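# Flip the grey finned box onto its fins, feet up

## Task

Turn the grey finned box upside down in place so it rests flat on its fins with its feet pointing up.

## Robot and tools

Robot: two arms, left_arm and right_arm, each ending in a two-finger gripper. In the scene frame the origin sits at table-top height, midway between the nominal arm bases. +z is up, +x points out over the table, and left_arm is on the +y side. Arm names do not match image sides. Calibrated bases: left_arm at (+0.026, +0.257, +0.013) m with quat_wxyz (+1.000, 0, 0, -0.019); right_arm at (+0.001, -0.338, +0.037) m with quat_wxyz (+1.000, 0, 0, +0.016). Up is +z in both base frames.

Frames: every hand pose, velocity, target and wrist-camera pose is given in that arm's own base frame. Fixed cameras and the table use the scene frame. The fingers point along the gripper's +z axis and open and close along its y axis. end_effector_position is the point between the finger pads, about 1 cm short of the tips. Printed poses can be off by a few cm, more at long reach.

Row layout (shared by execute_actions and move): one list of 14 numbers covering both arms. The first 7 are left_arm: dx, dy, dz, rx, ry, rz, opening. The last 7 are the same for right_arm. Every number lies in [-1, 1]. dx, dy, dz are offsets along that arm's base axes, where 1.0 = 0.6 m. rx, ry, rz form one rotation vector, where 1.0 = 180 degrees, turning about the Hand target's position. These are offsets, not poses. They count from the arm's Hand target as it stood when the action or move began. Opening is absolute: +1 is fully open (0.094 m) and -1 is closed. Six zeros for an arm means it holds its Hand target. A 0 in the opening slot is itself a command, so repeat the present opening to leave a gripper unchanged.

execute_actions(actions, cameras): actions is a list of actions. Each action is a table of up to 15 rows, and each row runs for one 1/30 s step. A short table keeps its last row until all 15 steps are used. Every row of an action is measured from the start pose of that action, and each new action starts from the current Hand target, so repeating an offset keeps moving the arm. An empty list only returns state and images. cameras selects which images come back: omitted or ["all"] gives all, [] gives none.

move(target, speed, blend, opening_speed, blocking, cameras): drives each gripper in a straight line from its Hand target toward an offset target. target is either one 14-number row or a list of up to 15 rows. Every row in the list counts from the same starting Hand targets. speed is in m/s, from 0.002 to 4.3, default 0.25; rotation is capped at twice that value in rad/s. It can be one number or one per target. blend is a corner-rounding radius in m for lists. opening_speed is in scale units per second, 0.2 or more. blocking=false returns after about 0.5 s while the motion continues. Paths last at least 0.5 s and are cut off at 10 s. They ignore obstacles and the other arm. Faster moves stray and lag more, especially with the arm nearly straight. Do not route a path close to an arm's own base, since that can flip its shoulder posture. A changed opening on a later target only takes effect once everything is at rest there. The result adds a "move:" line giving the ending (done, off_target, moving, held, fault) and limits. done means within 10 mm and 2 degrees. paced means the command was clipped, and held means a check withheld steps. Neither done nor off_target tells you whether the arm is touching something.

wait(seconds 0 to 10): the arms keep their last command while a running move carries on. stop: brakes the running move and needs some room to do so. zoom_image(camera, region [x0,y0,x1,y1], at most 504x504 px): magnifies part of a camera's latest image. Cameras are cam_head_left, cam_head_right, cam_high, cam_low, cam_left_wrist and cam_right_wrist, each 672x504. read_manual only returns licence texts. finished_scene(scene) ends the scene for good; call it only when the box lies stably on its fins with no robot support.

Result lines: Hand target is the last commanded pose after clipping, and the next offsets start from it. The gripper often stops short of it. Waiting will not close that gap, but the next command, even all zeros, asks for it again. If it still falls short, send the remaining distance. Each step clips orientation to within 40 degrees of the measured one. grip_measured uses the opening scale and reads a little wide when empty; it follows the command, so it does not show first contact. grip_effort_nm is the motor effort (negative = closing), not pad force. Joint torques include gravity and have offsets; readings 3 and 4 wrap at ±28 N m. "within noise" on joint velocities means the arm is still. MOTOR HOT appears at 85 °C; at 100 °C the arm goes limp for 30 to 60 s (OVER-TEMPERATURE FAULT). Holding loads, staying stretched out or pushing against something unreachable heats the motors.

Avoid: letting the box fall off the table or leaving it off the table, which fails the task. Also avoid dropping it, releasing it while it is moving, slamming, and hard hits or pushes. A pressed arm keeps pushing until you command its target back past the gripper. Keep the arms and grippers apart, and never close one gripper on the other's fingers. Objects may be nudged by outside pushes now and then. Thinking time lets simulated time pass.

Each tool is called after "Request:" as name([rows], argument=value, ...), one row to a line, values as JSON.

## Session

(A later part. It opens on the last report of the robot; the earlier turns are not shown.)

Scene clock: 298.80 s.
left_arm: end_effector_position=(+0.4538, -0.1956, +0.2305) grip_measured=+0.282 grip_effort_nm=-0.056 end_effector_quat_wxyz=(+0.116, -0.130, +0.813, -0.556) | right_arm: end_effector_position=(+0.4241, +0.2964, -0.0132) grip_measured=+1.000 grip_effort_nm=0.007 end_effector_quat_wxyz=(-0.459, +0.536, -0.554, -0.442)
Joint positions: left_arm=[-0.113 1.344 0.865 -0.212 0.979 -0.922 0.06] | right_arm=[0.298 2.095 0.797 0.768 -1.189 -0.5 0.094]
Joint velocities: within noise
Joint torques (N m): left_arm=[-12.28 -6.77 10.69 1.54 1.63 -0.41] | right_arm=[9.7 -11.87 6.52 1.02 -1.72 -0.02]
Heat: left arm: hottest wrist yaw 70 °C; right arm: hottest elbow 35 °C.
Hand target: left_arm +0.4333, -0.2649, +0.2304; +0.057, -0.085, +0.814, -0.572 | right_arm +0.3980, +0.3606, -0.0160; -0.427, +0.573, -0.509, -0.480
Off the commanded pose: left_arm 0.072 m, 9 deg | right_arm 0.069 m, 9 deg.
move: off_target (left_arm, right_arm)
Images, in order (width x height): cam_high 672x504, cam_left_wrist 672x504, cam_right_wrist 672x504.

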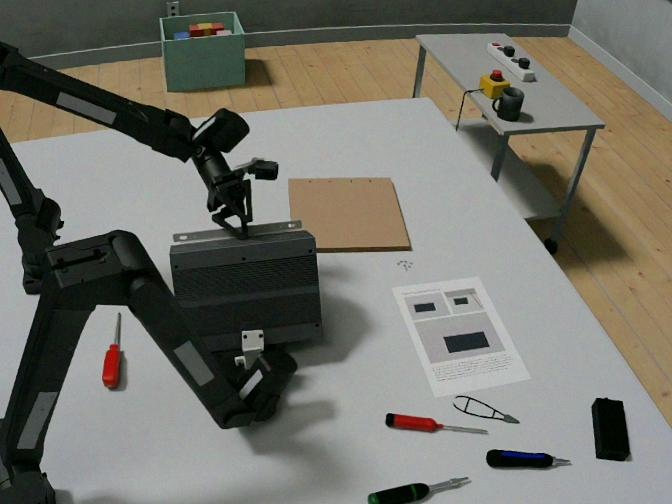

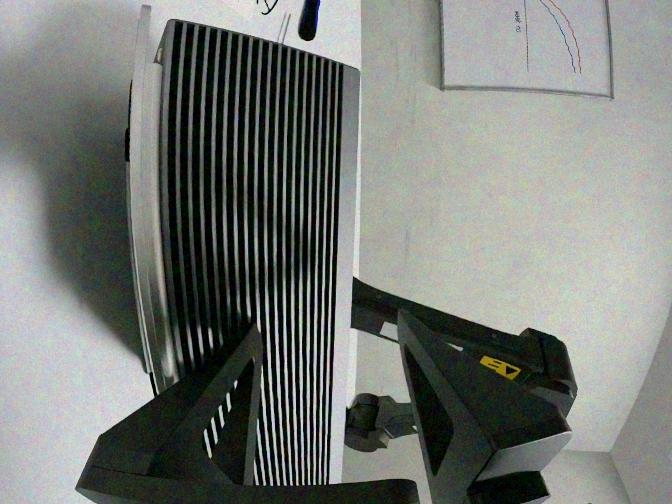

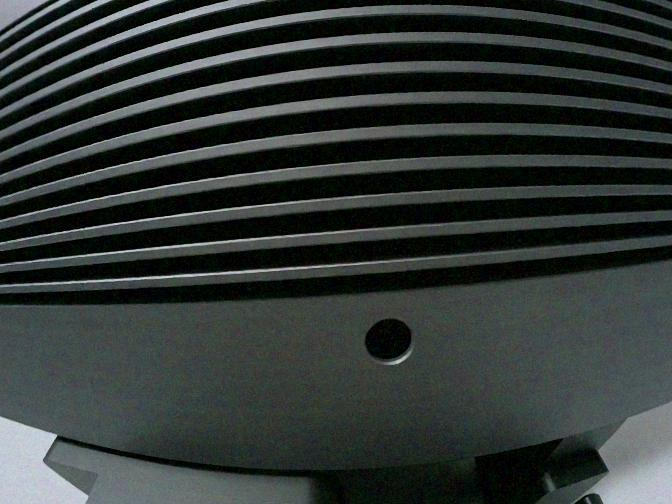

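Request:
move([
  [0,0.035,0,0,0,0,0.28,0,-0.055,0,0,0,0,1],
  [0,0.06,0,0,0,0,0.28,0,-0.115,0.0,0,0,0,1],
  [0,0.06,0,0,0,0,0.28,0,-0.26,0.02,0,0,0,1],
], speed=0.05, cameras=["cam_head_left","cam_high","cam_right_wrist"])

Scene clock: 308.43 s.
left_arm: end_effector_position=(+0.4288, -0.2196, +0.2357) grip_measured=+0.281 grip_effort_nm=-0.056 end_effector_quat_wxyz=(+0.069, -0.089, +0.811, -0.574) | right_arm: end_effector_position=(+0.3870, +0.2089, -0.0026) grip_measured=+1.000 grip_effort_nm=-0.002 end_effector_quat_wxyz=(-0.423, +0.570, -0.511, -0.485)
Joint positions: left_arm=[-0.155 1.341 0.876 -0.289 1.066 -0.872 0.06] | right_arm=[0.101 2.022 0.917 -0.595 -1.396 -1.689 0.094]
Joint velocities: within noise
Joint torques (N m): left_arm=[-2.43 -6.12 10.71 1.25 0.41 -0.03] | right_arm=[-1.73 -12.51 5.22 0.03 -0.63 -0.21]
Heat: left arm: hottest wrist yaw 60 °C; right arm: hottest elbow 35 °C.
Hand target: left_arm +0.4333, -0.2289, +0.2303; +0.057, -0.085, +0.814, -0.571 | right_arm +0.3979, +0.2047, -0.0039; -0.427, +0.573, -0.509, -0.480
Off the commanded pose: left_arm 0.012 m, 2 deg | right_arm 0.012 m, 1 deg.
move: off_target (left_arm, right_arm)
Images, in order (width x height): cam_head_left 672x504, cam_high 672x504, cam_right_wrist 672x504.

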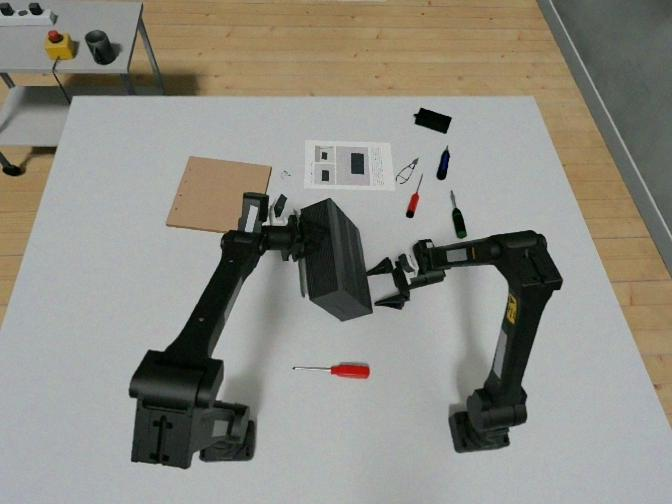

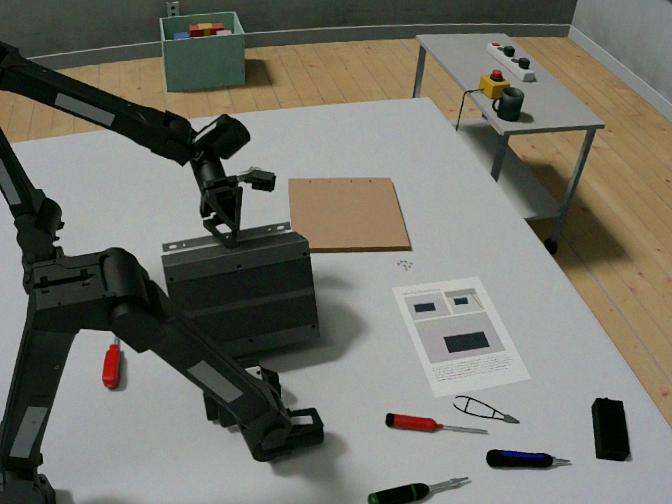

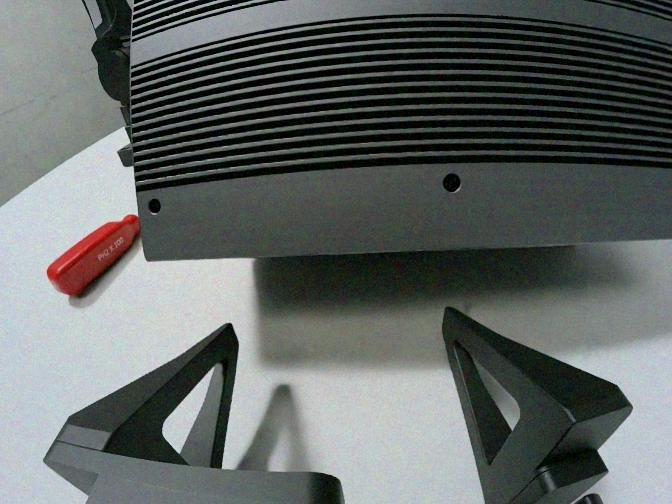

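Request:
move([
  [0,0,0,0,0,0,0.28,0,-0.09,0.03,0,0,0,1],
  [0,0,0,0,0,0,0.28,0.05,-0.09,0.19,0,0,0,1],
  [0,0,0,0,0,0,0.28,0.06,0.09,0.19,0,0,0,1],
], speed=0.12, cameras=["cam_head_left","cam_left_wrist","cam_right_wrist"])

Scene clock: 320.10 s.
left_arm: end_effector_position=(+0.4287, -0.2199, +0.2358) grip_measured=+0.281 grip_effort_nm=-0.051 end_effector_quat_wxyz=(+0.068, -0.088, +0.811, -0.574) | right_arm: end_effector_position=(+0.4359, +0.2518, +0.1040) grip_measured=+1.000 grip_effort_nm=-0.002 end_effector_quat_wxyz=(-0.424, +0.567, -0.515, -0.483)
Joint positions: left_arm=[-0.155 1.341 0.876 -0.29 1.067 -0.872 0.06] | right_arm=[0.183 1.805 0.98 -0.365 -1.382 -1.167 0.094]
Joint velocities: within noise
Joint torques (N m): left_arm=[-2.26 -6.3 10.73 1.28 0.4 -0.04] | right_arm=[0.56 -14.56 5.67 1.57 -0.55 0.05]
Heat: left arm: hottest wrist yaw 52 °C; right arm: hottest elbow 35 °C.
Hand target: left_arm +0.4333, -0.2289, +0.2304; +0.057, -0.085, +0.814, -0.572 | right_arm +0.4340, +0.2586, +0.1101; -0.427, +0.573, -0.509, -0.480
Off the commanded pose: left_arm 0.012 m, 1 deg | right_arm 0.009 m, 1 deg.
move: off_target (left_arm)
Images, in order (width x height): cam_head_left 672x504, cam_left_wrist 672x504, cam_right_wrist 672x504.

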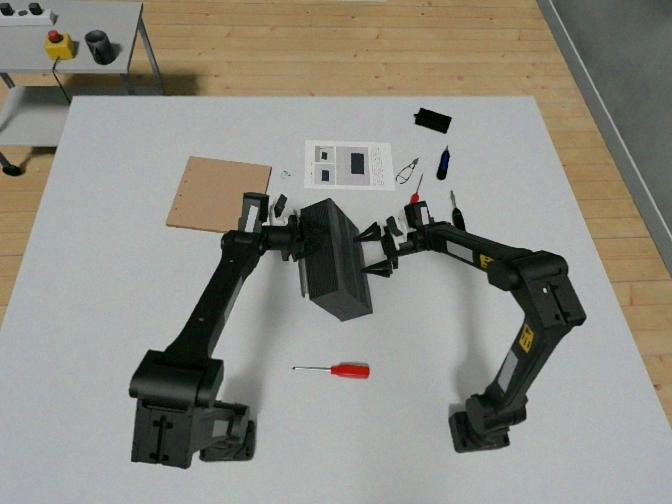

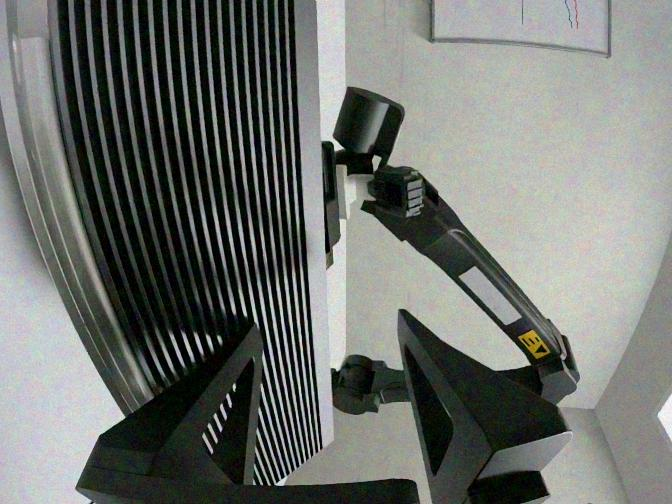

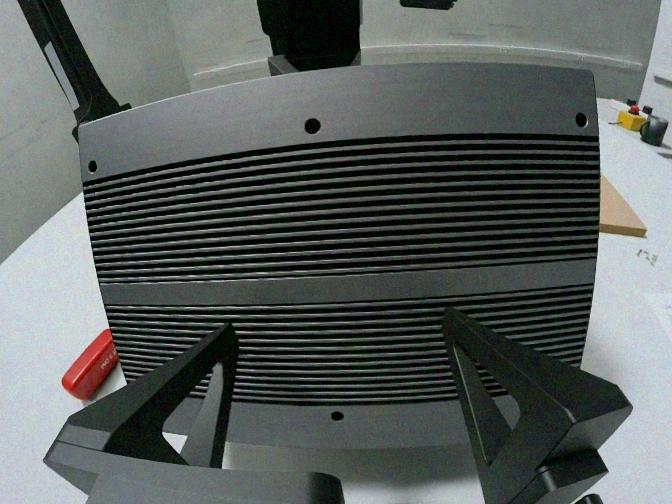

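Request:
move([
  [0.01,-0.08,0.02,0,0,0,0.28,0,-0.02,0,0,0,0,1],
  [0.01,-0.13,0.03,0,0,0,0.28,0,-0.055,0,0,0,0,1],
  [0.01,-0.14,0.03,0,0,0,0.28,0,-0.09,0,0,0,0,1],
  [0.01,-0.14,0.03,0,0,0,0.28,0,-0.14,0,0,0,0,1],
], speed=[0.04,0.03,0.03,0.03], cameras=["cam_head_left","cam_left_wrist","cam_right_wrist"])

Scene clock: 333.67 s.
left_arm: end_effector_position=(+0.4299, -0.3041, +0.2498) grip_measured=+0.281 grip_effort_nm=-0.056 end_effector_quat_wxyz=(+0.060, -0.083, +0.814, -0.571) | right_arm: end_effector_position=(+0.4210, +0.1801, +0.1079) grip_measured=+1.000 grip_effort_nm=-0.002 end_effector_quat_wxyz=(-0.420, +0.570, -0.511, -0.487)
Joint positions: left_arm=[-0.351 1.381 0.934 -0.152 0.924 -1.07 0.06] | right_arm=[0.029 1.893 1.12 -1.317 -1.372 -2.079 0.094]
Joint velocities: within noise
Joint torques (N m): left_arm=[-1.61 -7.18 11.34 2.41 0.11 -0.25] | right_arm=[-1.79 -12.34 7.5 -0.7 -0.51 -0.14]
Heat: left arm: hottest wrist yaw 47 °C; right arm: hottest elbow 35 °C.
Hand target: left_arm +0.4394, -0.3128, +0.2484; +0.057, -0.085, +0.814, -0.572 | right_arm +0.4339, +0.1747, +0.1101; -0.427, +0.573, -0.509, -0.480
Off the commanded pose: left_arm 0.013 m, 0 deg | right_arm 0.014 m, 1 deg.
move: off_target (left_arm, right_arm)
Images, in order (width x height): cam_head_left 672x504, cam_left_wrist 672x504, cam_right_wrist 672x504.

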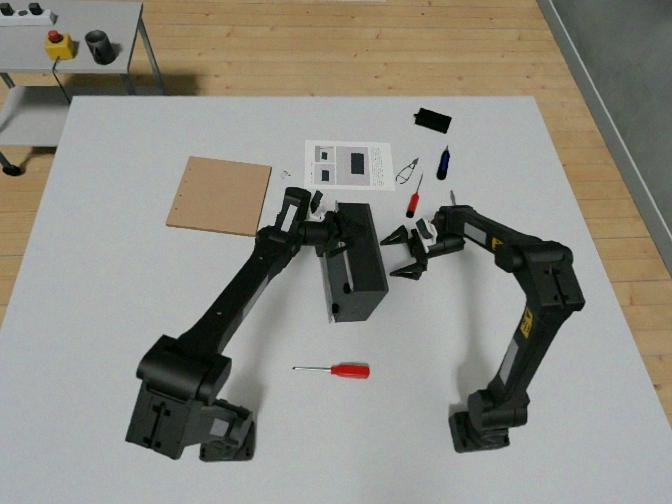

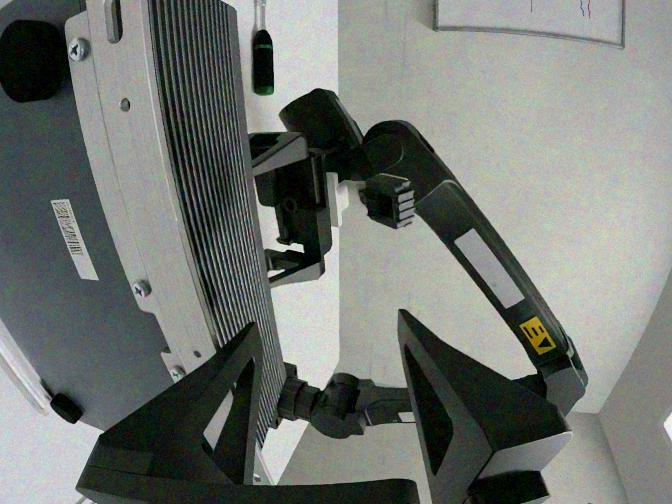

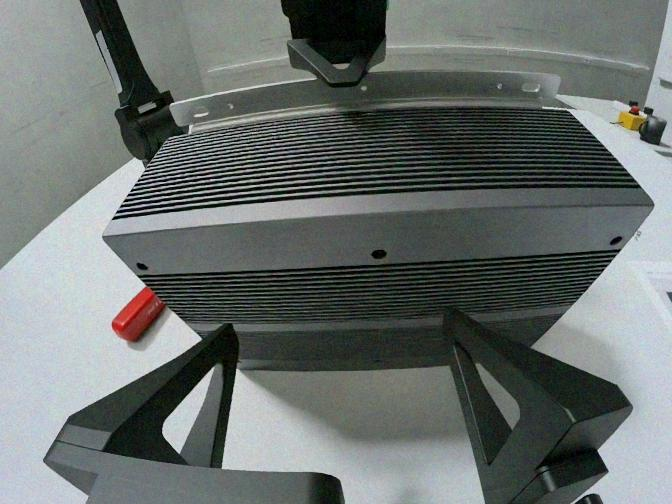

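Request:
move([
  [0,0.12,0.05,0,0,0,0.28,0.02,-0.12,0,0,0,0,1],
  [-0.1,0.4,0.05,0,0,0,0.28,0.04,-0.1,-0.157,0,0,0,1],
  [-0.2,0.55,0.05,0,0,0,0.28,0.05,0.06,-0.157,0,0,0,1],
], speed=0.18, cameras=[])

Request:
move(target=[0,0,0,0,0,0,0.28,0,0.38,0,0,0,0,1], speed=0.06, cameras=["cam_head_left","cam_left_wrist","cam_right_wrist"])

Scene clock: 349.70 s.
left_arm: end_effector_position=(+0.3134, +0.0098, +0.2635) grip_measured=+0.281 grip_effort_nm=-0.051 end_effector_quat_wxyz=(+0.102, -0.147, +0.826, -0.534) | right_arm: end_effector_position=(+0.4634, +0.2073, +0.0103) grip_measured=+1.000 grip_effort_nm=0.002 end_effector_quat_wxyz=(-0.425, +0.569, -0.512, -0.484)
Joint positions: left_arm=[0.548 1.24 0.951 -1.669 1.115 0.439 0.06] | right_arm=[0.082 2.11 1.169 -0.832 -1.396 -1.764 0.094]
Joint velocities: within noise
Joint torques (N m): left_arm=[-0.21 -6.36 11.25 -0.38 0.53 0.03] | right_arm=[0.09 -17.03 4.19 0.39 -0.68 0.09]
Heat: left arm: hottest elbow 44 °C; right arm: hottest elbow 35 °C.
Hand target: left_arm +0.3193, +0.0171, +0.2783; +0.057, -0.085, +0.814, -0.571 | right_arm +0.4640, +0.2107, +0.0159; -0.427, +0.573, -0.509, -0.480
Off the commanded pose: left_arm 0.018 m, 10 deg | right_arm 0.007 m, 1 deg.
joint sent to its limit (left arm) — joint 4 (wrist pitch), lower limit. The joint targets are off in orientation, not in position.
move: off_target (left_arm)
No camera images: "cameras" was empty.

Scene clock: 354.07 s.
left_arm: end_effector_position=(+0.3134, +0.0098, +0.2635) grip_measured=+0.281 grip_effort_nm=-0.051 end_effector_quat_wxyz=(+0.102, -0.146, +0.826, -0.534) | right_arm: end_effector_position=(+0.4664, +0.4019, +0.0048) grip_measured=+1.000 grip_effort_nm=0.002 end_effector_quat_wxyz=(-0.421, +0.557, -0.536, -0.475)
Joint positions: left_arm=[0.548 1.24 0.951 -1.669 1.115 0.44 0.06] | right_arm=[0.454 2.154 1.078 0.583 -1.15 -0.415 0.094]
Joint velocities: within noise
Joint torques (N m): left_arm=[-0.09 -6.48 11.25 -0.34 0.53 0.01] | right_arm=[3.66 -15.79 8.24 2.63 -0.02 0.15]
Heat: left arm: hottest elbow 44 °C; right arm: hottest elbow 35 °C.
Hand target: left_arm +0.3194, +0.0171, +0.2783; +0.057, -0.085, +0.814, -0.571 | right_arm +0.4640, +0.4386, +0.0158; -0.427, +0.573, -0.509, -0.480
Off the commanded pose: left_arm 0.018 m, 10 deg | right_arm 0.039 m, 4 deg.
joint sent to its limit (left arm) — joint 4 (wrist pitch), lower limit. The joint targets are off in orientation, not in position.
move: off_target (left_arm, right_arm)
Images, in order (width x height): cam_head_left 672x504, cam_left_wrist 672x504, cam_right_wrist 672x504.

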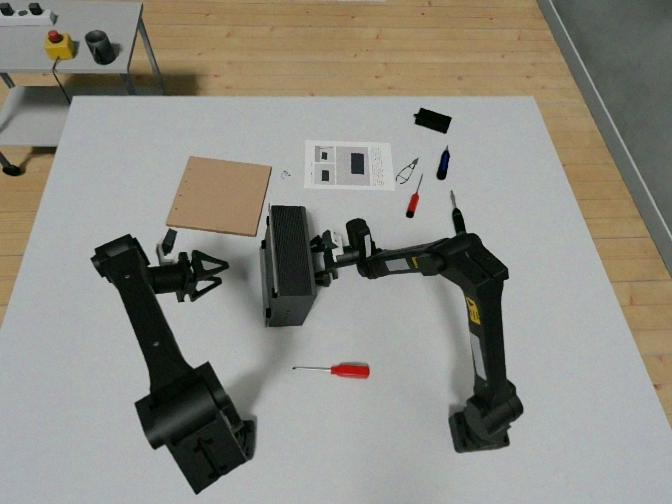

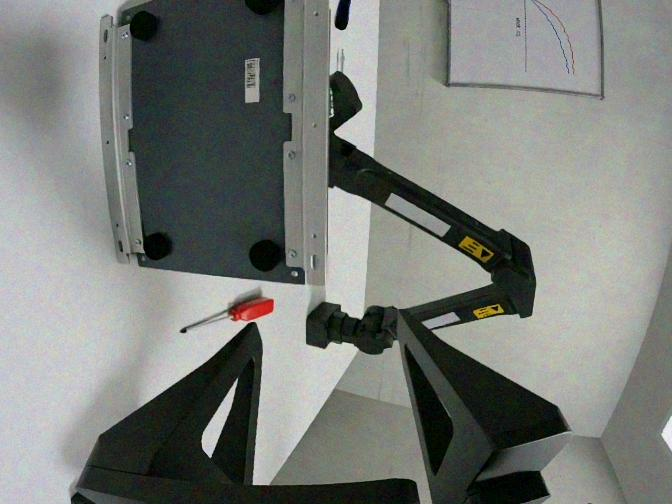

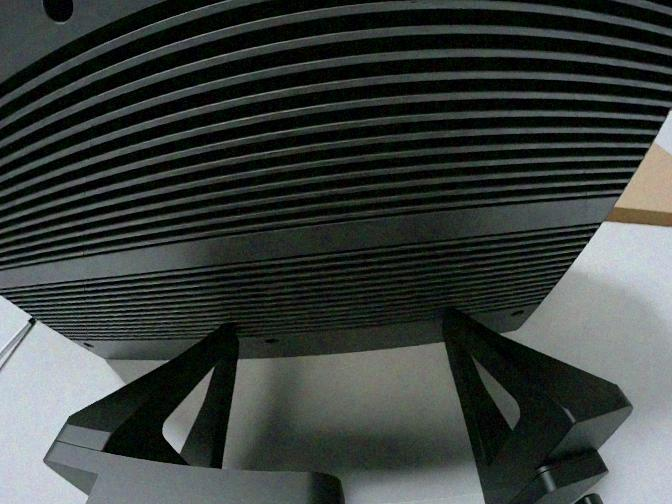

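Request:
move([
  [0,0,0,0,0,0,0.28,0.0,-0.15,0,0,0,0,1],
  [0,0,0,0,0,0,0.28,0.0,-0.15,0.4,0,0,0,1],
  [0,0,0,0,0,0,0.28,-0.015,0.081,0.42,-0.201,0.179,-0.51,0.3],
  [0,0,0,0,0,0,0.28,-0.015,0.081,0.335,-0.201,0.179,-0.51,0.3],
], speed=[0.15,0.25,0.25,0.1], cameras=["cam_head_left","cam_left_wrist","cam_right_wrist"])

Scene clock: 377.27 s.
left_arm: end_effector_position=(+0.3134, +0.0098, +0.2635) grip_measured=+0.281 grip_effort_nm=-0.061 end_effector_quat_wxyz=(+0.102, -0.146, +0.826, -0.534) | right_arm: end_effector_position=(+0.4567, +0.4785, +0.2164) grip_measured=+0.302 grip_effort_nm=-0.090 end_effector_quat_wxyz=(+0.311, +0.000, +0.950, -0.008)
Joint positions: left_arm=[0.548 1.24 0.951 -1.669 1.115 0.44 0.06] | right_arm=[0.936 1.849 1.71 -1.035 0.506 0.831 0.061]
Joint velocities: within noise
Joint torques (N m): left_arm=[-0.21 -6.36 11.25 -0.35 0.53 0.01] | right_arm=[0.56 -17.55 8.73 1.65 0.48 0.08]
Heat: left arm: hottest elbow 44 °C; right arm: hottest elbow 39 °C.
Hand target: left_arm +0.3194, +0.0171, +0.2783; +0.057, -0.085, +0.814, -0.571 | right_arm +0.4549, +0.4872, +0.2167; +0.316, +0.001, +0.949, -0.001
Off the commanded pose: left_arm 0.018 m, 10 deg | right_arm 0.009 m, 1 deg.
joint sent to its limit (left arm) — joint 4 (wrist pitch), lower limit. The joint targets are off in orientation, not in position.
move: off_target (left_arm); target 3's new opening was sent with right_arm's hand 0.020 m and 2 deg from that target
Images, in order (width x height): cam_head_left 672x504, cam_left_wrist 672x504, cam_right_wrist 672x504.

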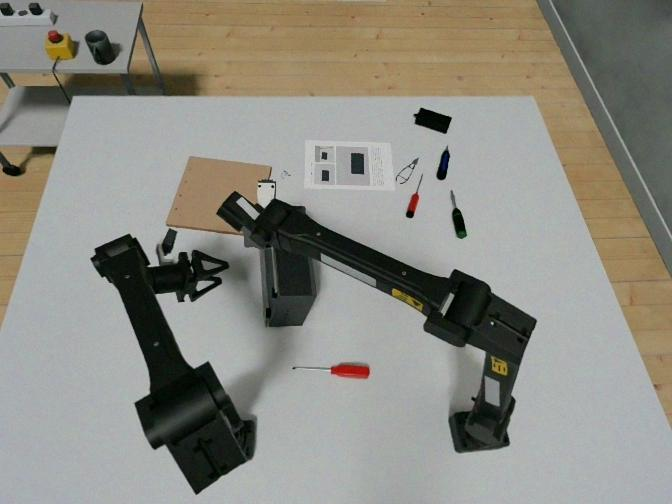

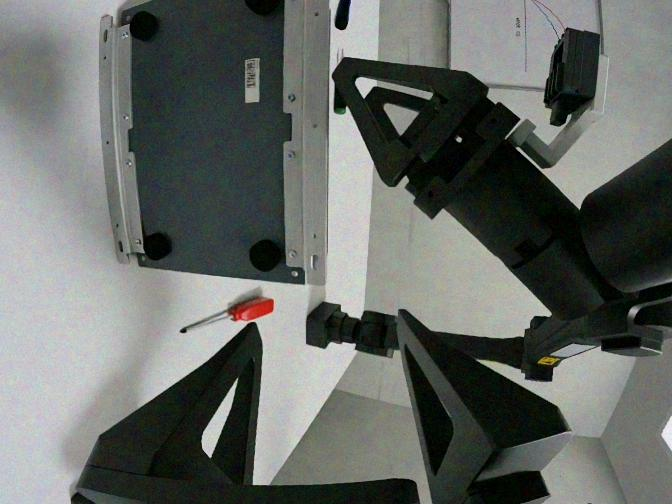

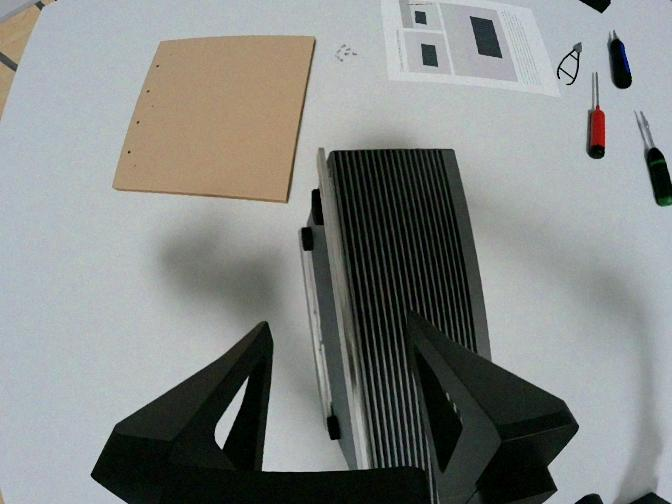

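Request:
move(target=[0,0,0,0,0,0,0.28,0.0,-0.007,-0.066,0,0,0,0.3], speed=0.06, cameras=["cam_right_wrist"])

Request:
move(target=[0,0,0,0,0,0,0.28,0.0,0,0,0,0,0,-1], opening_speed=0.5, cameras=["cam_right_wrist","cam_left_wrist"])

Scene clock: 384.43 s.
left_arm: end_effector_position=(+0.3134, +0.0098, +0.2635) grip_measured=+0.281 grip_effort_nm=-0.056 end_effector_quat_wxyz=(+0.102, -0.146, +0.826, -0.534) | right_arm: end_effector_position=(+0.4552, +0.4765, +0.1816) grip_measured=+0.302 grip_effort_nm=-0.085 end_effector_quat_wxyz=(+0.314, +0.001, +0.949, -0.004)
Joint positions: left_arm=[0.548 1.24 0.951 -1.669 1.115 0.44 0.06] | right_arm=[0.936 1.854 1.623 -0.932 0.506 0.831 0.061]
Joint velocities: within noise
Joint torques (N m): left_arm=[-0.38 -6.48 11.25 -0.36 0.54 0.01] | right_arm=[0.5 -16.62 8.35 1.77 0.41 0.06]
Heat: left arm: hottest elbow 44 °C; right arm: hottest elbow 39 °C.
Hand target: left_arm +0.3194, +0.0171, +0.2783; +0.057, -0.085, +0.814, -0.571 | right_arm +0.4549, +0.4830, +0.1771; +0.316, +0.001, +0.949, -0.001
Off the commanded pose: left_arm 0.018 m, 10 deg | right_arm 0.008 m, 1 deg.
joint sent to its limit (left arm) — joint 4 (wrist pitch), lower limit. The joint targets are off in orientation, not in position.
move: off_target (left_arm)
Images, in order (width x height): cam_right_wrist 672x504.

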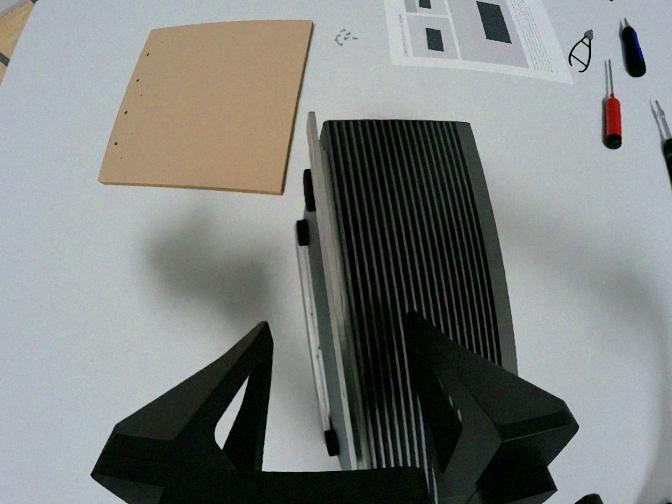

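Scene clock: 387.53 s.
left_arm: end_effector_position=(+0.3134, +0.0098, +0.2635) grip_measured=+0.281 grip_effort_nm=-0.051 end_effector_quat_wxyz=(+0.102, -0.146, +0.826, -0.534) | right_arm: end_effector_position=(+0.4555, +0.4781, +0.1814) grip_measured=-0.925 grip_effort_nm=-1.028 end_effector_quat_wxyz=(+0.314, -0.006, +0.949, -0.003)
Joint positions: left_arm=[0.548 1.24 0.951 -1.669 1.115 0.44 0.06] | right_arm=[0.936 1.855 1.623 -0.925 0.502 0.817 0.004]
Joint velocities: within noise
Joint torques (N m): left_arm=[-0.15 -6.36 11.23 -0.36 0.53 0.01] | right_arm=[0.32 -16.79 8.38 1.5 0.6 0.16]
Heat: left arm: hottest elbow 44 °C; right arm: hottest elbow 39 °C.
Hand target: left_arm +0.3194, +0.0171, +0.2783; +0.057, -0.085, +0.814, -0.571 | right_arm +0.4550, +0.4830, +0.1773; +0.316, +0.001, +0.949, -0.001
Off the commanded pose: left_arm 0.018 m, 10 deg | right_arm 0.007 m, 1 deg.
joint sent to its limit (left arm) — joint 4 (wrist pitch), lower limit. The joint targets are off in orientation, not in position.
move: off_target (left_arm)
Images, in order (width x height): cam_left_wrist 672x504, cam_right_wrist 672x504.

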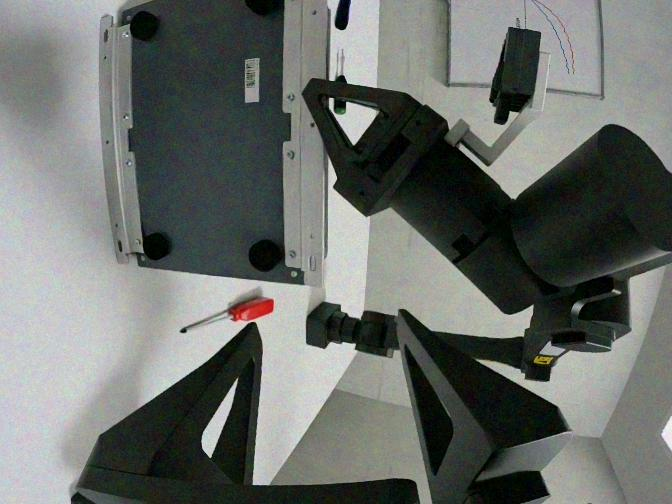

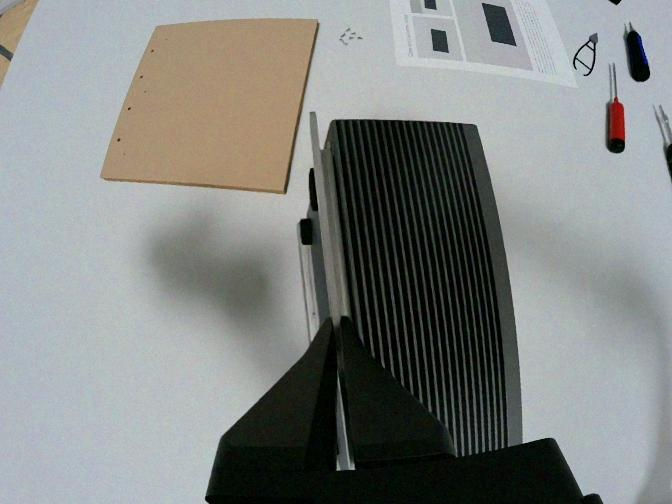

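Same arc, in two calls.

Request:
move([
  [0,0,0,0,0,0,0.28,0.0,-0.079,0.015,0.0667,0,0,-1],
  [0,0,0,0,0,0,0.28,0.0,-0.159,0.013,0.1333,0,0,-1],
  [0,0,0,0,0,0,0.28,0.0,-0.237,-0.005,0.2,0,0,-1],
], speed=0.07, cameras=["cam_left_wrist","cam_right_wrist"])

Request:
move([
  [0,0,0,0,0,0,0.28,0.0,-0.072,-0.035,0.0667,0,0,-1],
  [0,0,0,0,0,0,0.28,0.0,-0.136,-0.083,0.1333,0,0,-1],
  [0,0,0,0,0,0,0.28,0.0,-0.188,-0.144,0.2,0,0,-1],
  [0,0,0,0,0,0,0.28,0.0,-0.215,-0.19,0.245,0,0,-1],
], speed=0.07, cameras=["cam_left_wrist","cam_head_left","cam_right_wrist"])

Scene clock: 402.93 s.
left_arm: end_effector_position=(+0.3134, +0.0098, +0.2635) grip_measured=+0.281 grip_effort_nm=-0.056 end_effector_quat_wxyz=(+0.102, -0.146, +0.826, -0.534) | right_arm: end_effector_position=(+0.4569, +0.3347, +0.1733) grip_measured=-0.935 grip_effort_nm=-1.043 end_effector_quat_wxyz=(+0.305, +0.090, +0.906, +0.281)
Joint positions: left_arm=[0.548 1.24 0.951 -1.669 1.115 0.44 0.06] | right_arm=[0.629 1.451 0.96 -0.226 -0.013 0.832 0.003]
Joint velocities: within noise
Joint torques (N m): left_arm=[-0.15 -6.3 11.26 -0.36 0.53 0.02] | right_arm=[0.09 -10.34 7.76 2.44 -0.22 0.27]
Heat: left arm: hottest elbow 44 °C; right arm: hottest elbow 39 °C.
Hand target: left_arm +0.3194, +0.0171, +0.2783; +0.057, -0.085, +0.814, -0.571 | right_arm +0.4550, +0.3408, +0.1743; +0.300, +0.099, +0.902, +0.293
Off the commanded pose: left_arm 0.018 m, 10 deg | right_arm 0.006 m, 2 deg.
joint sent to its limit (left arm) — joint 4 (wrist pitch), lower limit. The joint targets are off in orientation, not in position.
move: off_target (left_arm)
Images, in order (width x height): cam_left_wrist 672x504, cam_right_wrist 672x504.

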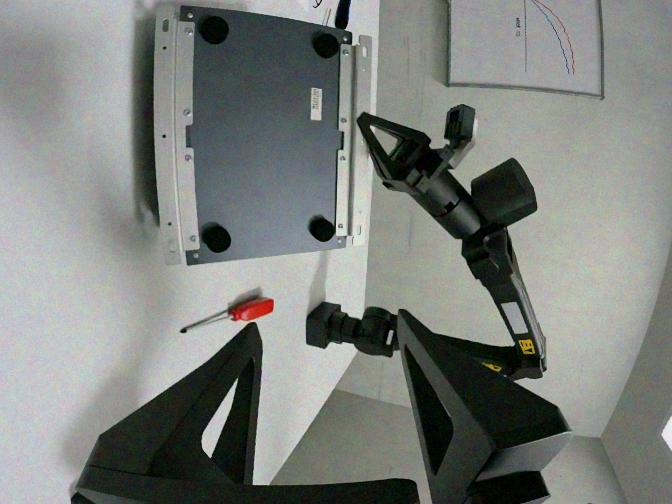

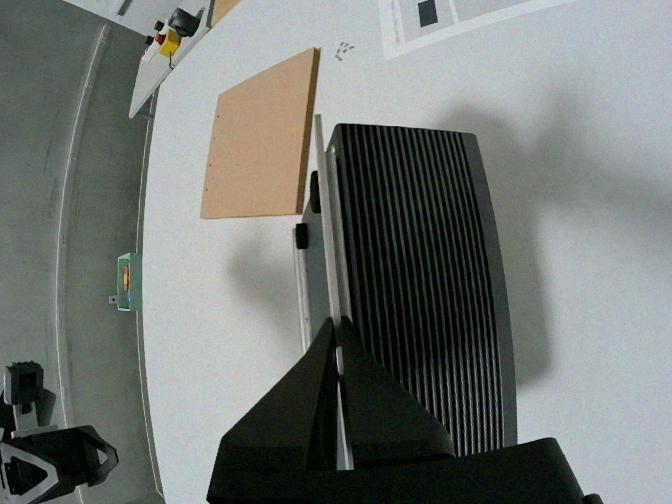

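Scene clock: 409.17 s.
left_arm: end_effector_position=(+0.3134, +0.0098, +0.2635) grip_measured=+0.281 grip_effort_nm=-0.056 end_effector_quat_wxyz=(+0.102, -0.146, +0.826, -0.534) | right_arm: end_effector_position=(+0.4464, +0.2227, +0.0649) grip_measured=-0.936 grip_effort_nm=-1.043 end_effector_quat_wxyz=(+0.235, +0.194, +0.729, +0.613)
Joint positions: left_arm=[0.548 1.24 0.951 -1.669 1.115 0.44 0.06] | right_arm=[0.241 1.863 0.525 1.158 -0.697 1.349 0.003]
Joint velocities: within noise
Joint torques (N m): left_arm=[-0.09 -6.53 11.29 -0.35 0.53 0.02] | right_arm=[-2.73 -9.47 3.73 2.43 -0.04 -0.09]
Heat: left arm: hottest elbow 44 °C; right arm: hottest elbow 39 °C.
Hand target: left_arm +0.3194, +0.0171, +0.2783; +0.057, -0.085, +0.814, -0.571 | right_arm +0.4550, +0.2119, +0.0603; +0.242, +0.204, +0.727, +0.610
Off the commanded pose: left_arm 0.018 m, 10 deg | right_arm 0.015 m, 2 deg.
joint sent to its limit (left arm) — joint 4 (wrist pitch), lower limit. The joint targets are off in orientation, not in position.
move: off_target (left_arm, right_arm)
Images, in order (width x height): cam_head_left 672x504, cam_left_wrist 672x504, cam_right_wrist 672x504.

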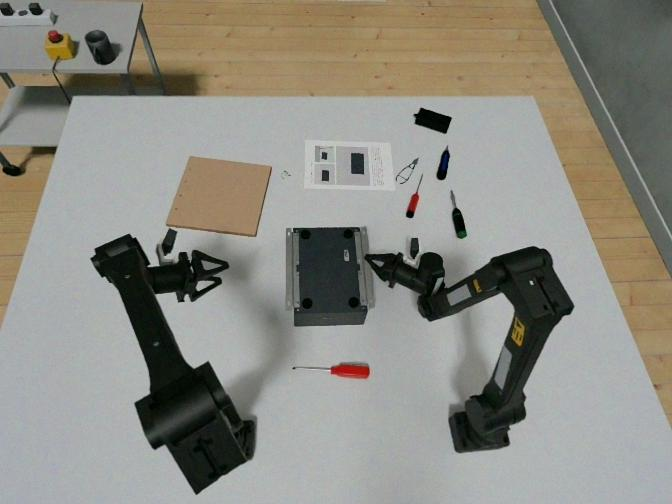

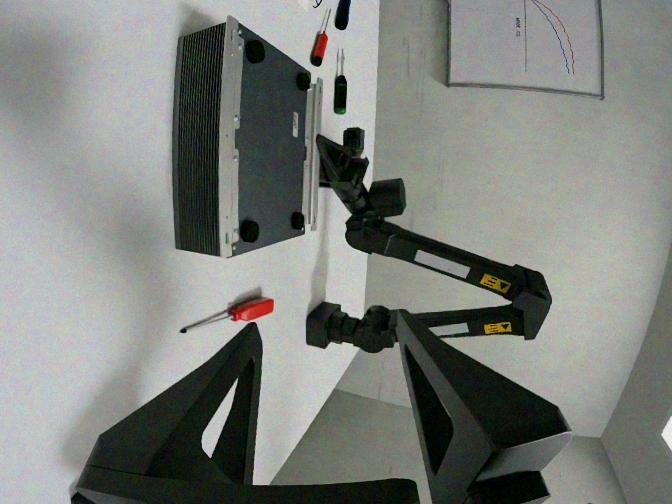

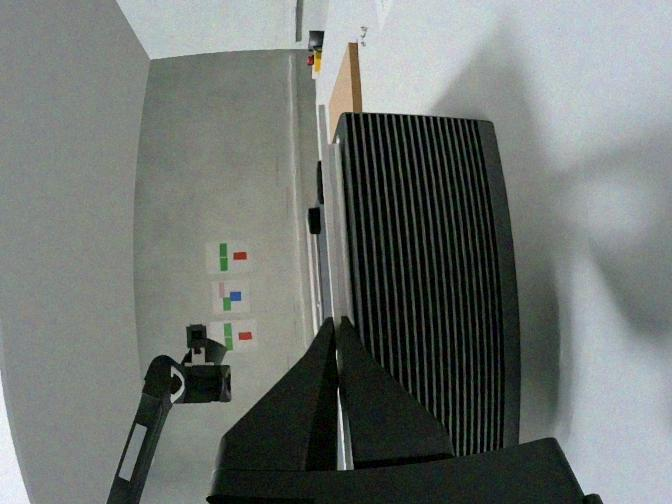

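Center ≈ (330,277), right at the original spot. Finish as before.

Request:
move([
  [0,0,0,0,0,0,0.28,0.0,-0.004,-0.05,0.03,0,0,-1],
  [0,0,0,0,0,0,0.28,-0.01,0.008,-0.004,0.03,0,0,-1],
], speed=0.04, cameras=[])

Request:
move(target=[0,0,0,0,0,0,0.28,0,0,0,0,0,0,-0.55], opening_speed=0.4, cameras=["cam_right_wrist"])

Request:
move([
  [0,0,0,0,0,0,0.28,-0.09,-0.13,0.004,0,0,0,-0.55],
  [0,0,0,0,0,0,0.28,-0.09,-0.2,0.2,0,0,0,-0.55],
], speed=0.12, cameras=["cam_head_left","cam_low","cam_high"])

Request:
zoom_image(camera="cam_low", region=[270, 230, 390, 310])

Scene clock: 421.03 s.
left_arm: end_effector_position=(+0.3134, +0.0098, +0.2635) grip_measured=+0.281 grip_effort_nm=-0.056 end_effector_quat_wxyz=(+0.102, -0.146, +0.826, -0.534) | right_arm: end_effector_position=(+0.4475, +0.2210, +0.0631) grip_measured=-0.939 grip_effort_nm=-1.043 end_effector_quat_wxyz=(+0.227, +0.208, +0.692, +0.653)
Joint positions: left_arm=[0.548 1.24 0.951 -1.669 1.115 0.44 0.06] | right_arm=[0.233 1.966 0.532 1.375 -0.71 1.489 0.003]
Joint velocities: within noise
Joint torques (N m): left_arm=[-0.15 -6.48 11.26 -0.38 0.53 0.01] | right_arm=[-1.44 -11.11 1.98 1.29 0.51 -0.31]
Heat: left arm: hottest elbow 44 °C; right arm: hottest elbow 37 °C.
Hand target: left_arm +0.3194, +0.0171, +0.2783; +0.057, -0.085, +0.814, -0.571 | right_arm +0.4490, +0.2166, +0.0578; +0.231, +0.216, +0.697, +0.644
Off the commanded pose: left_arm 0.018 m, 10 deg | right_arm 0.007 m, 2 deg.
joint sent to its limit (left arm) — joint 4 (wrist pitch), lower limit. The joint targets are off in orientation, not in position.
move: off_target (left_arm)
No camera images: "cameras" was empty.

Scene clock: 422.50 s.
left_arm: end_effector_position=(+0.3134, +0.0098, +0.2635) grip_measured=+0.281 grip_effort_nm=-0.051 end_effector_quat_wxyz=(+0.102, -0.146, +0.826, -0.534) | right_arm: end_effector_position=(+0.4487, +0.2200, +0.0603) grip_measured=-0.552 grip_effort_nm=0.071 end_effector_quat_wxyz=(+0.229, +0.213, +0.695, +0.648)
Joint positions: left_arm=[0.548 1.24 0.951 -1.669 1.115 0.44 0.06] | right_arm=[0.233 1.966 0.532 1.362 -0.699 1.481 0.021]
Joint velocities: within noise
Joint torques (N m): left_arm=[-0.15 -6.3 11.23 -0.36 0.53 0.01] | right_arm=[-1.85 -10.99 2.02 1.81 0.06 -0.21]
Heat: left arm: hottest elbow 44 °C; right arm: hottest elbow 37 °C.
Hand target: left_arm +0.3194, +0.0171, +0.2783; +0.057, -0.085, +0.814, -0.571 | right_arm +0.4490, +0.2166, +0.0579; +0.232, +0.216, +0.697, +0.644
Off the commanded pose: left_arm 0.018 m, 10 deg | right_arm 0.004 m, 1 deg.
joint sent to its limit (left arm) — joint 4 (wrist pitch), lower limit. The joint targets are off in orientation, not in position.
move: off_target (left_arm)
Images, in order (width x height): cam_right_wrist 672x504.

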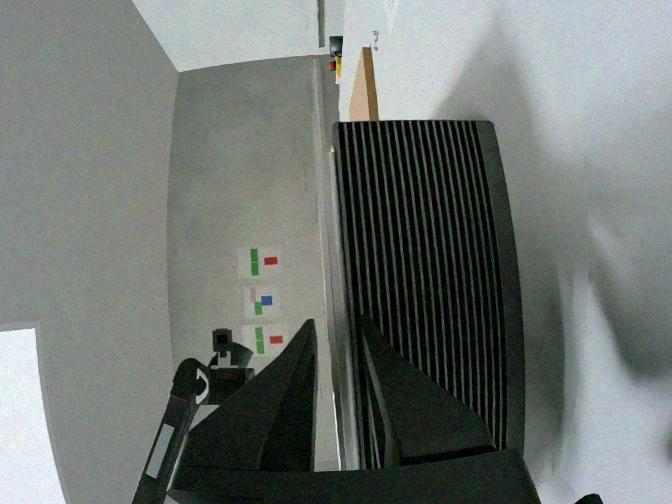

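Scene clock: 425.33 s.
left_arm: end_effector_position=(+0.3134, +0.0098, +0.2635) grip_measured=+0.281 grip_effort_nm=-0.051 end_effector_quat_wxyz=(+0.102, -0.146, +0.826, -0.534) | right_arm: end_effector_position=(+0.3818, +0.1035, +0.1631) grip_measured=-0.551 grip_effort_nm=0.046 end_effector_quat_wxyz=(+0.211, +0.227, +0.700, +0.644)
Joint positions: left_arm=[0.548 1.24 0.951 -1.669 1.115 0.44 0.06] | right_arm=[-0.122 1.361 0.342 0.852 -1.055 1.422 0.021]
Joint velocities: within noise
Joint torques (N m): left_arm=[-0.21 -6.48 11.21 -0.36 0.53 0.01] | right_arm=[-1.9 -6.83 7.72 1.63 -0.27 -0.25]
Heat: left arm: hottest elbow 44 °C; right arm: hottest elbow 37 °C.
Hand target: left_arm +0.3194, +0.0171, +0.2783; +0.057, -0.085, +0.814, -0.571 | right_arm +0.3950, +0.0967, +0.1779; +0.231, +0.216, +0.697, +0.644
Off the commanded pose: left_arm 0.018 m, 10 deg | right_arm 0.021 m, 3 deg.
joint sent to its limit (left arm) — joint 4 (wrist pitch), lower limit. The joint targets are off in orientation, not in position.
move: off_target (left_arm, right_arm)
Images, in order (width x height): cam_head_left 672x504, cam_high 672x504, cam_low 672x504.

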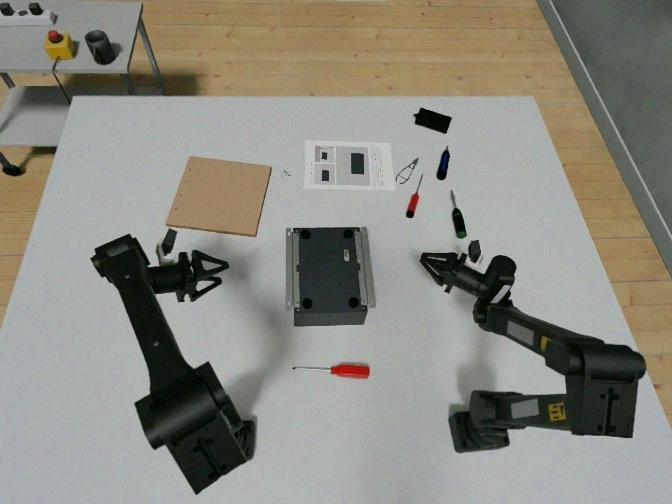

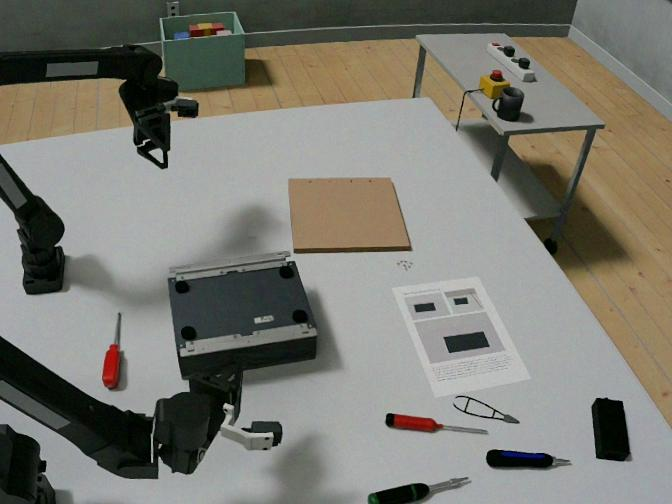

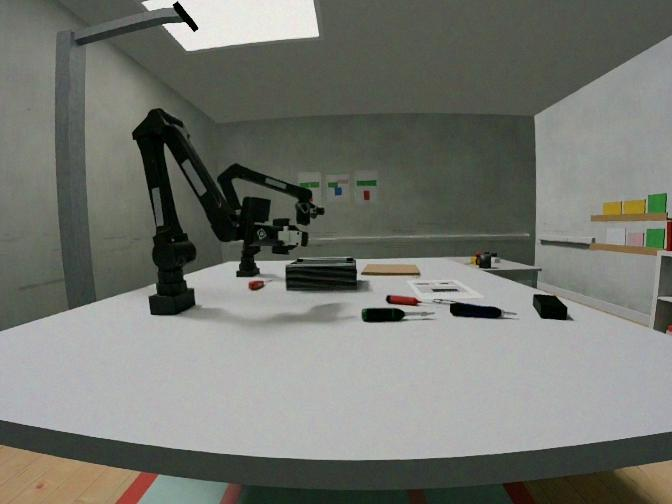

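Scaled by 4.200.

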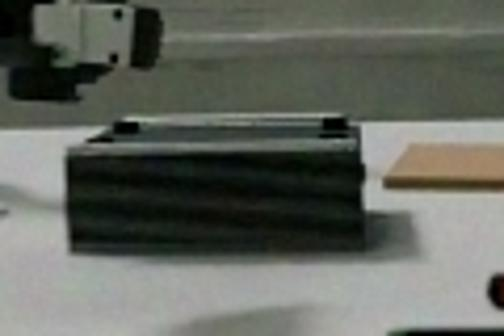

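Request:
finished_scene(scene=2)

The scene is finished: the task was done.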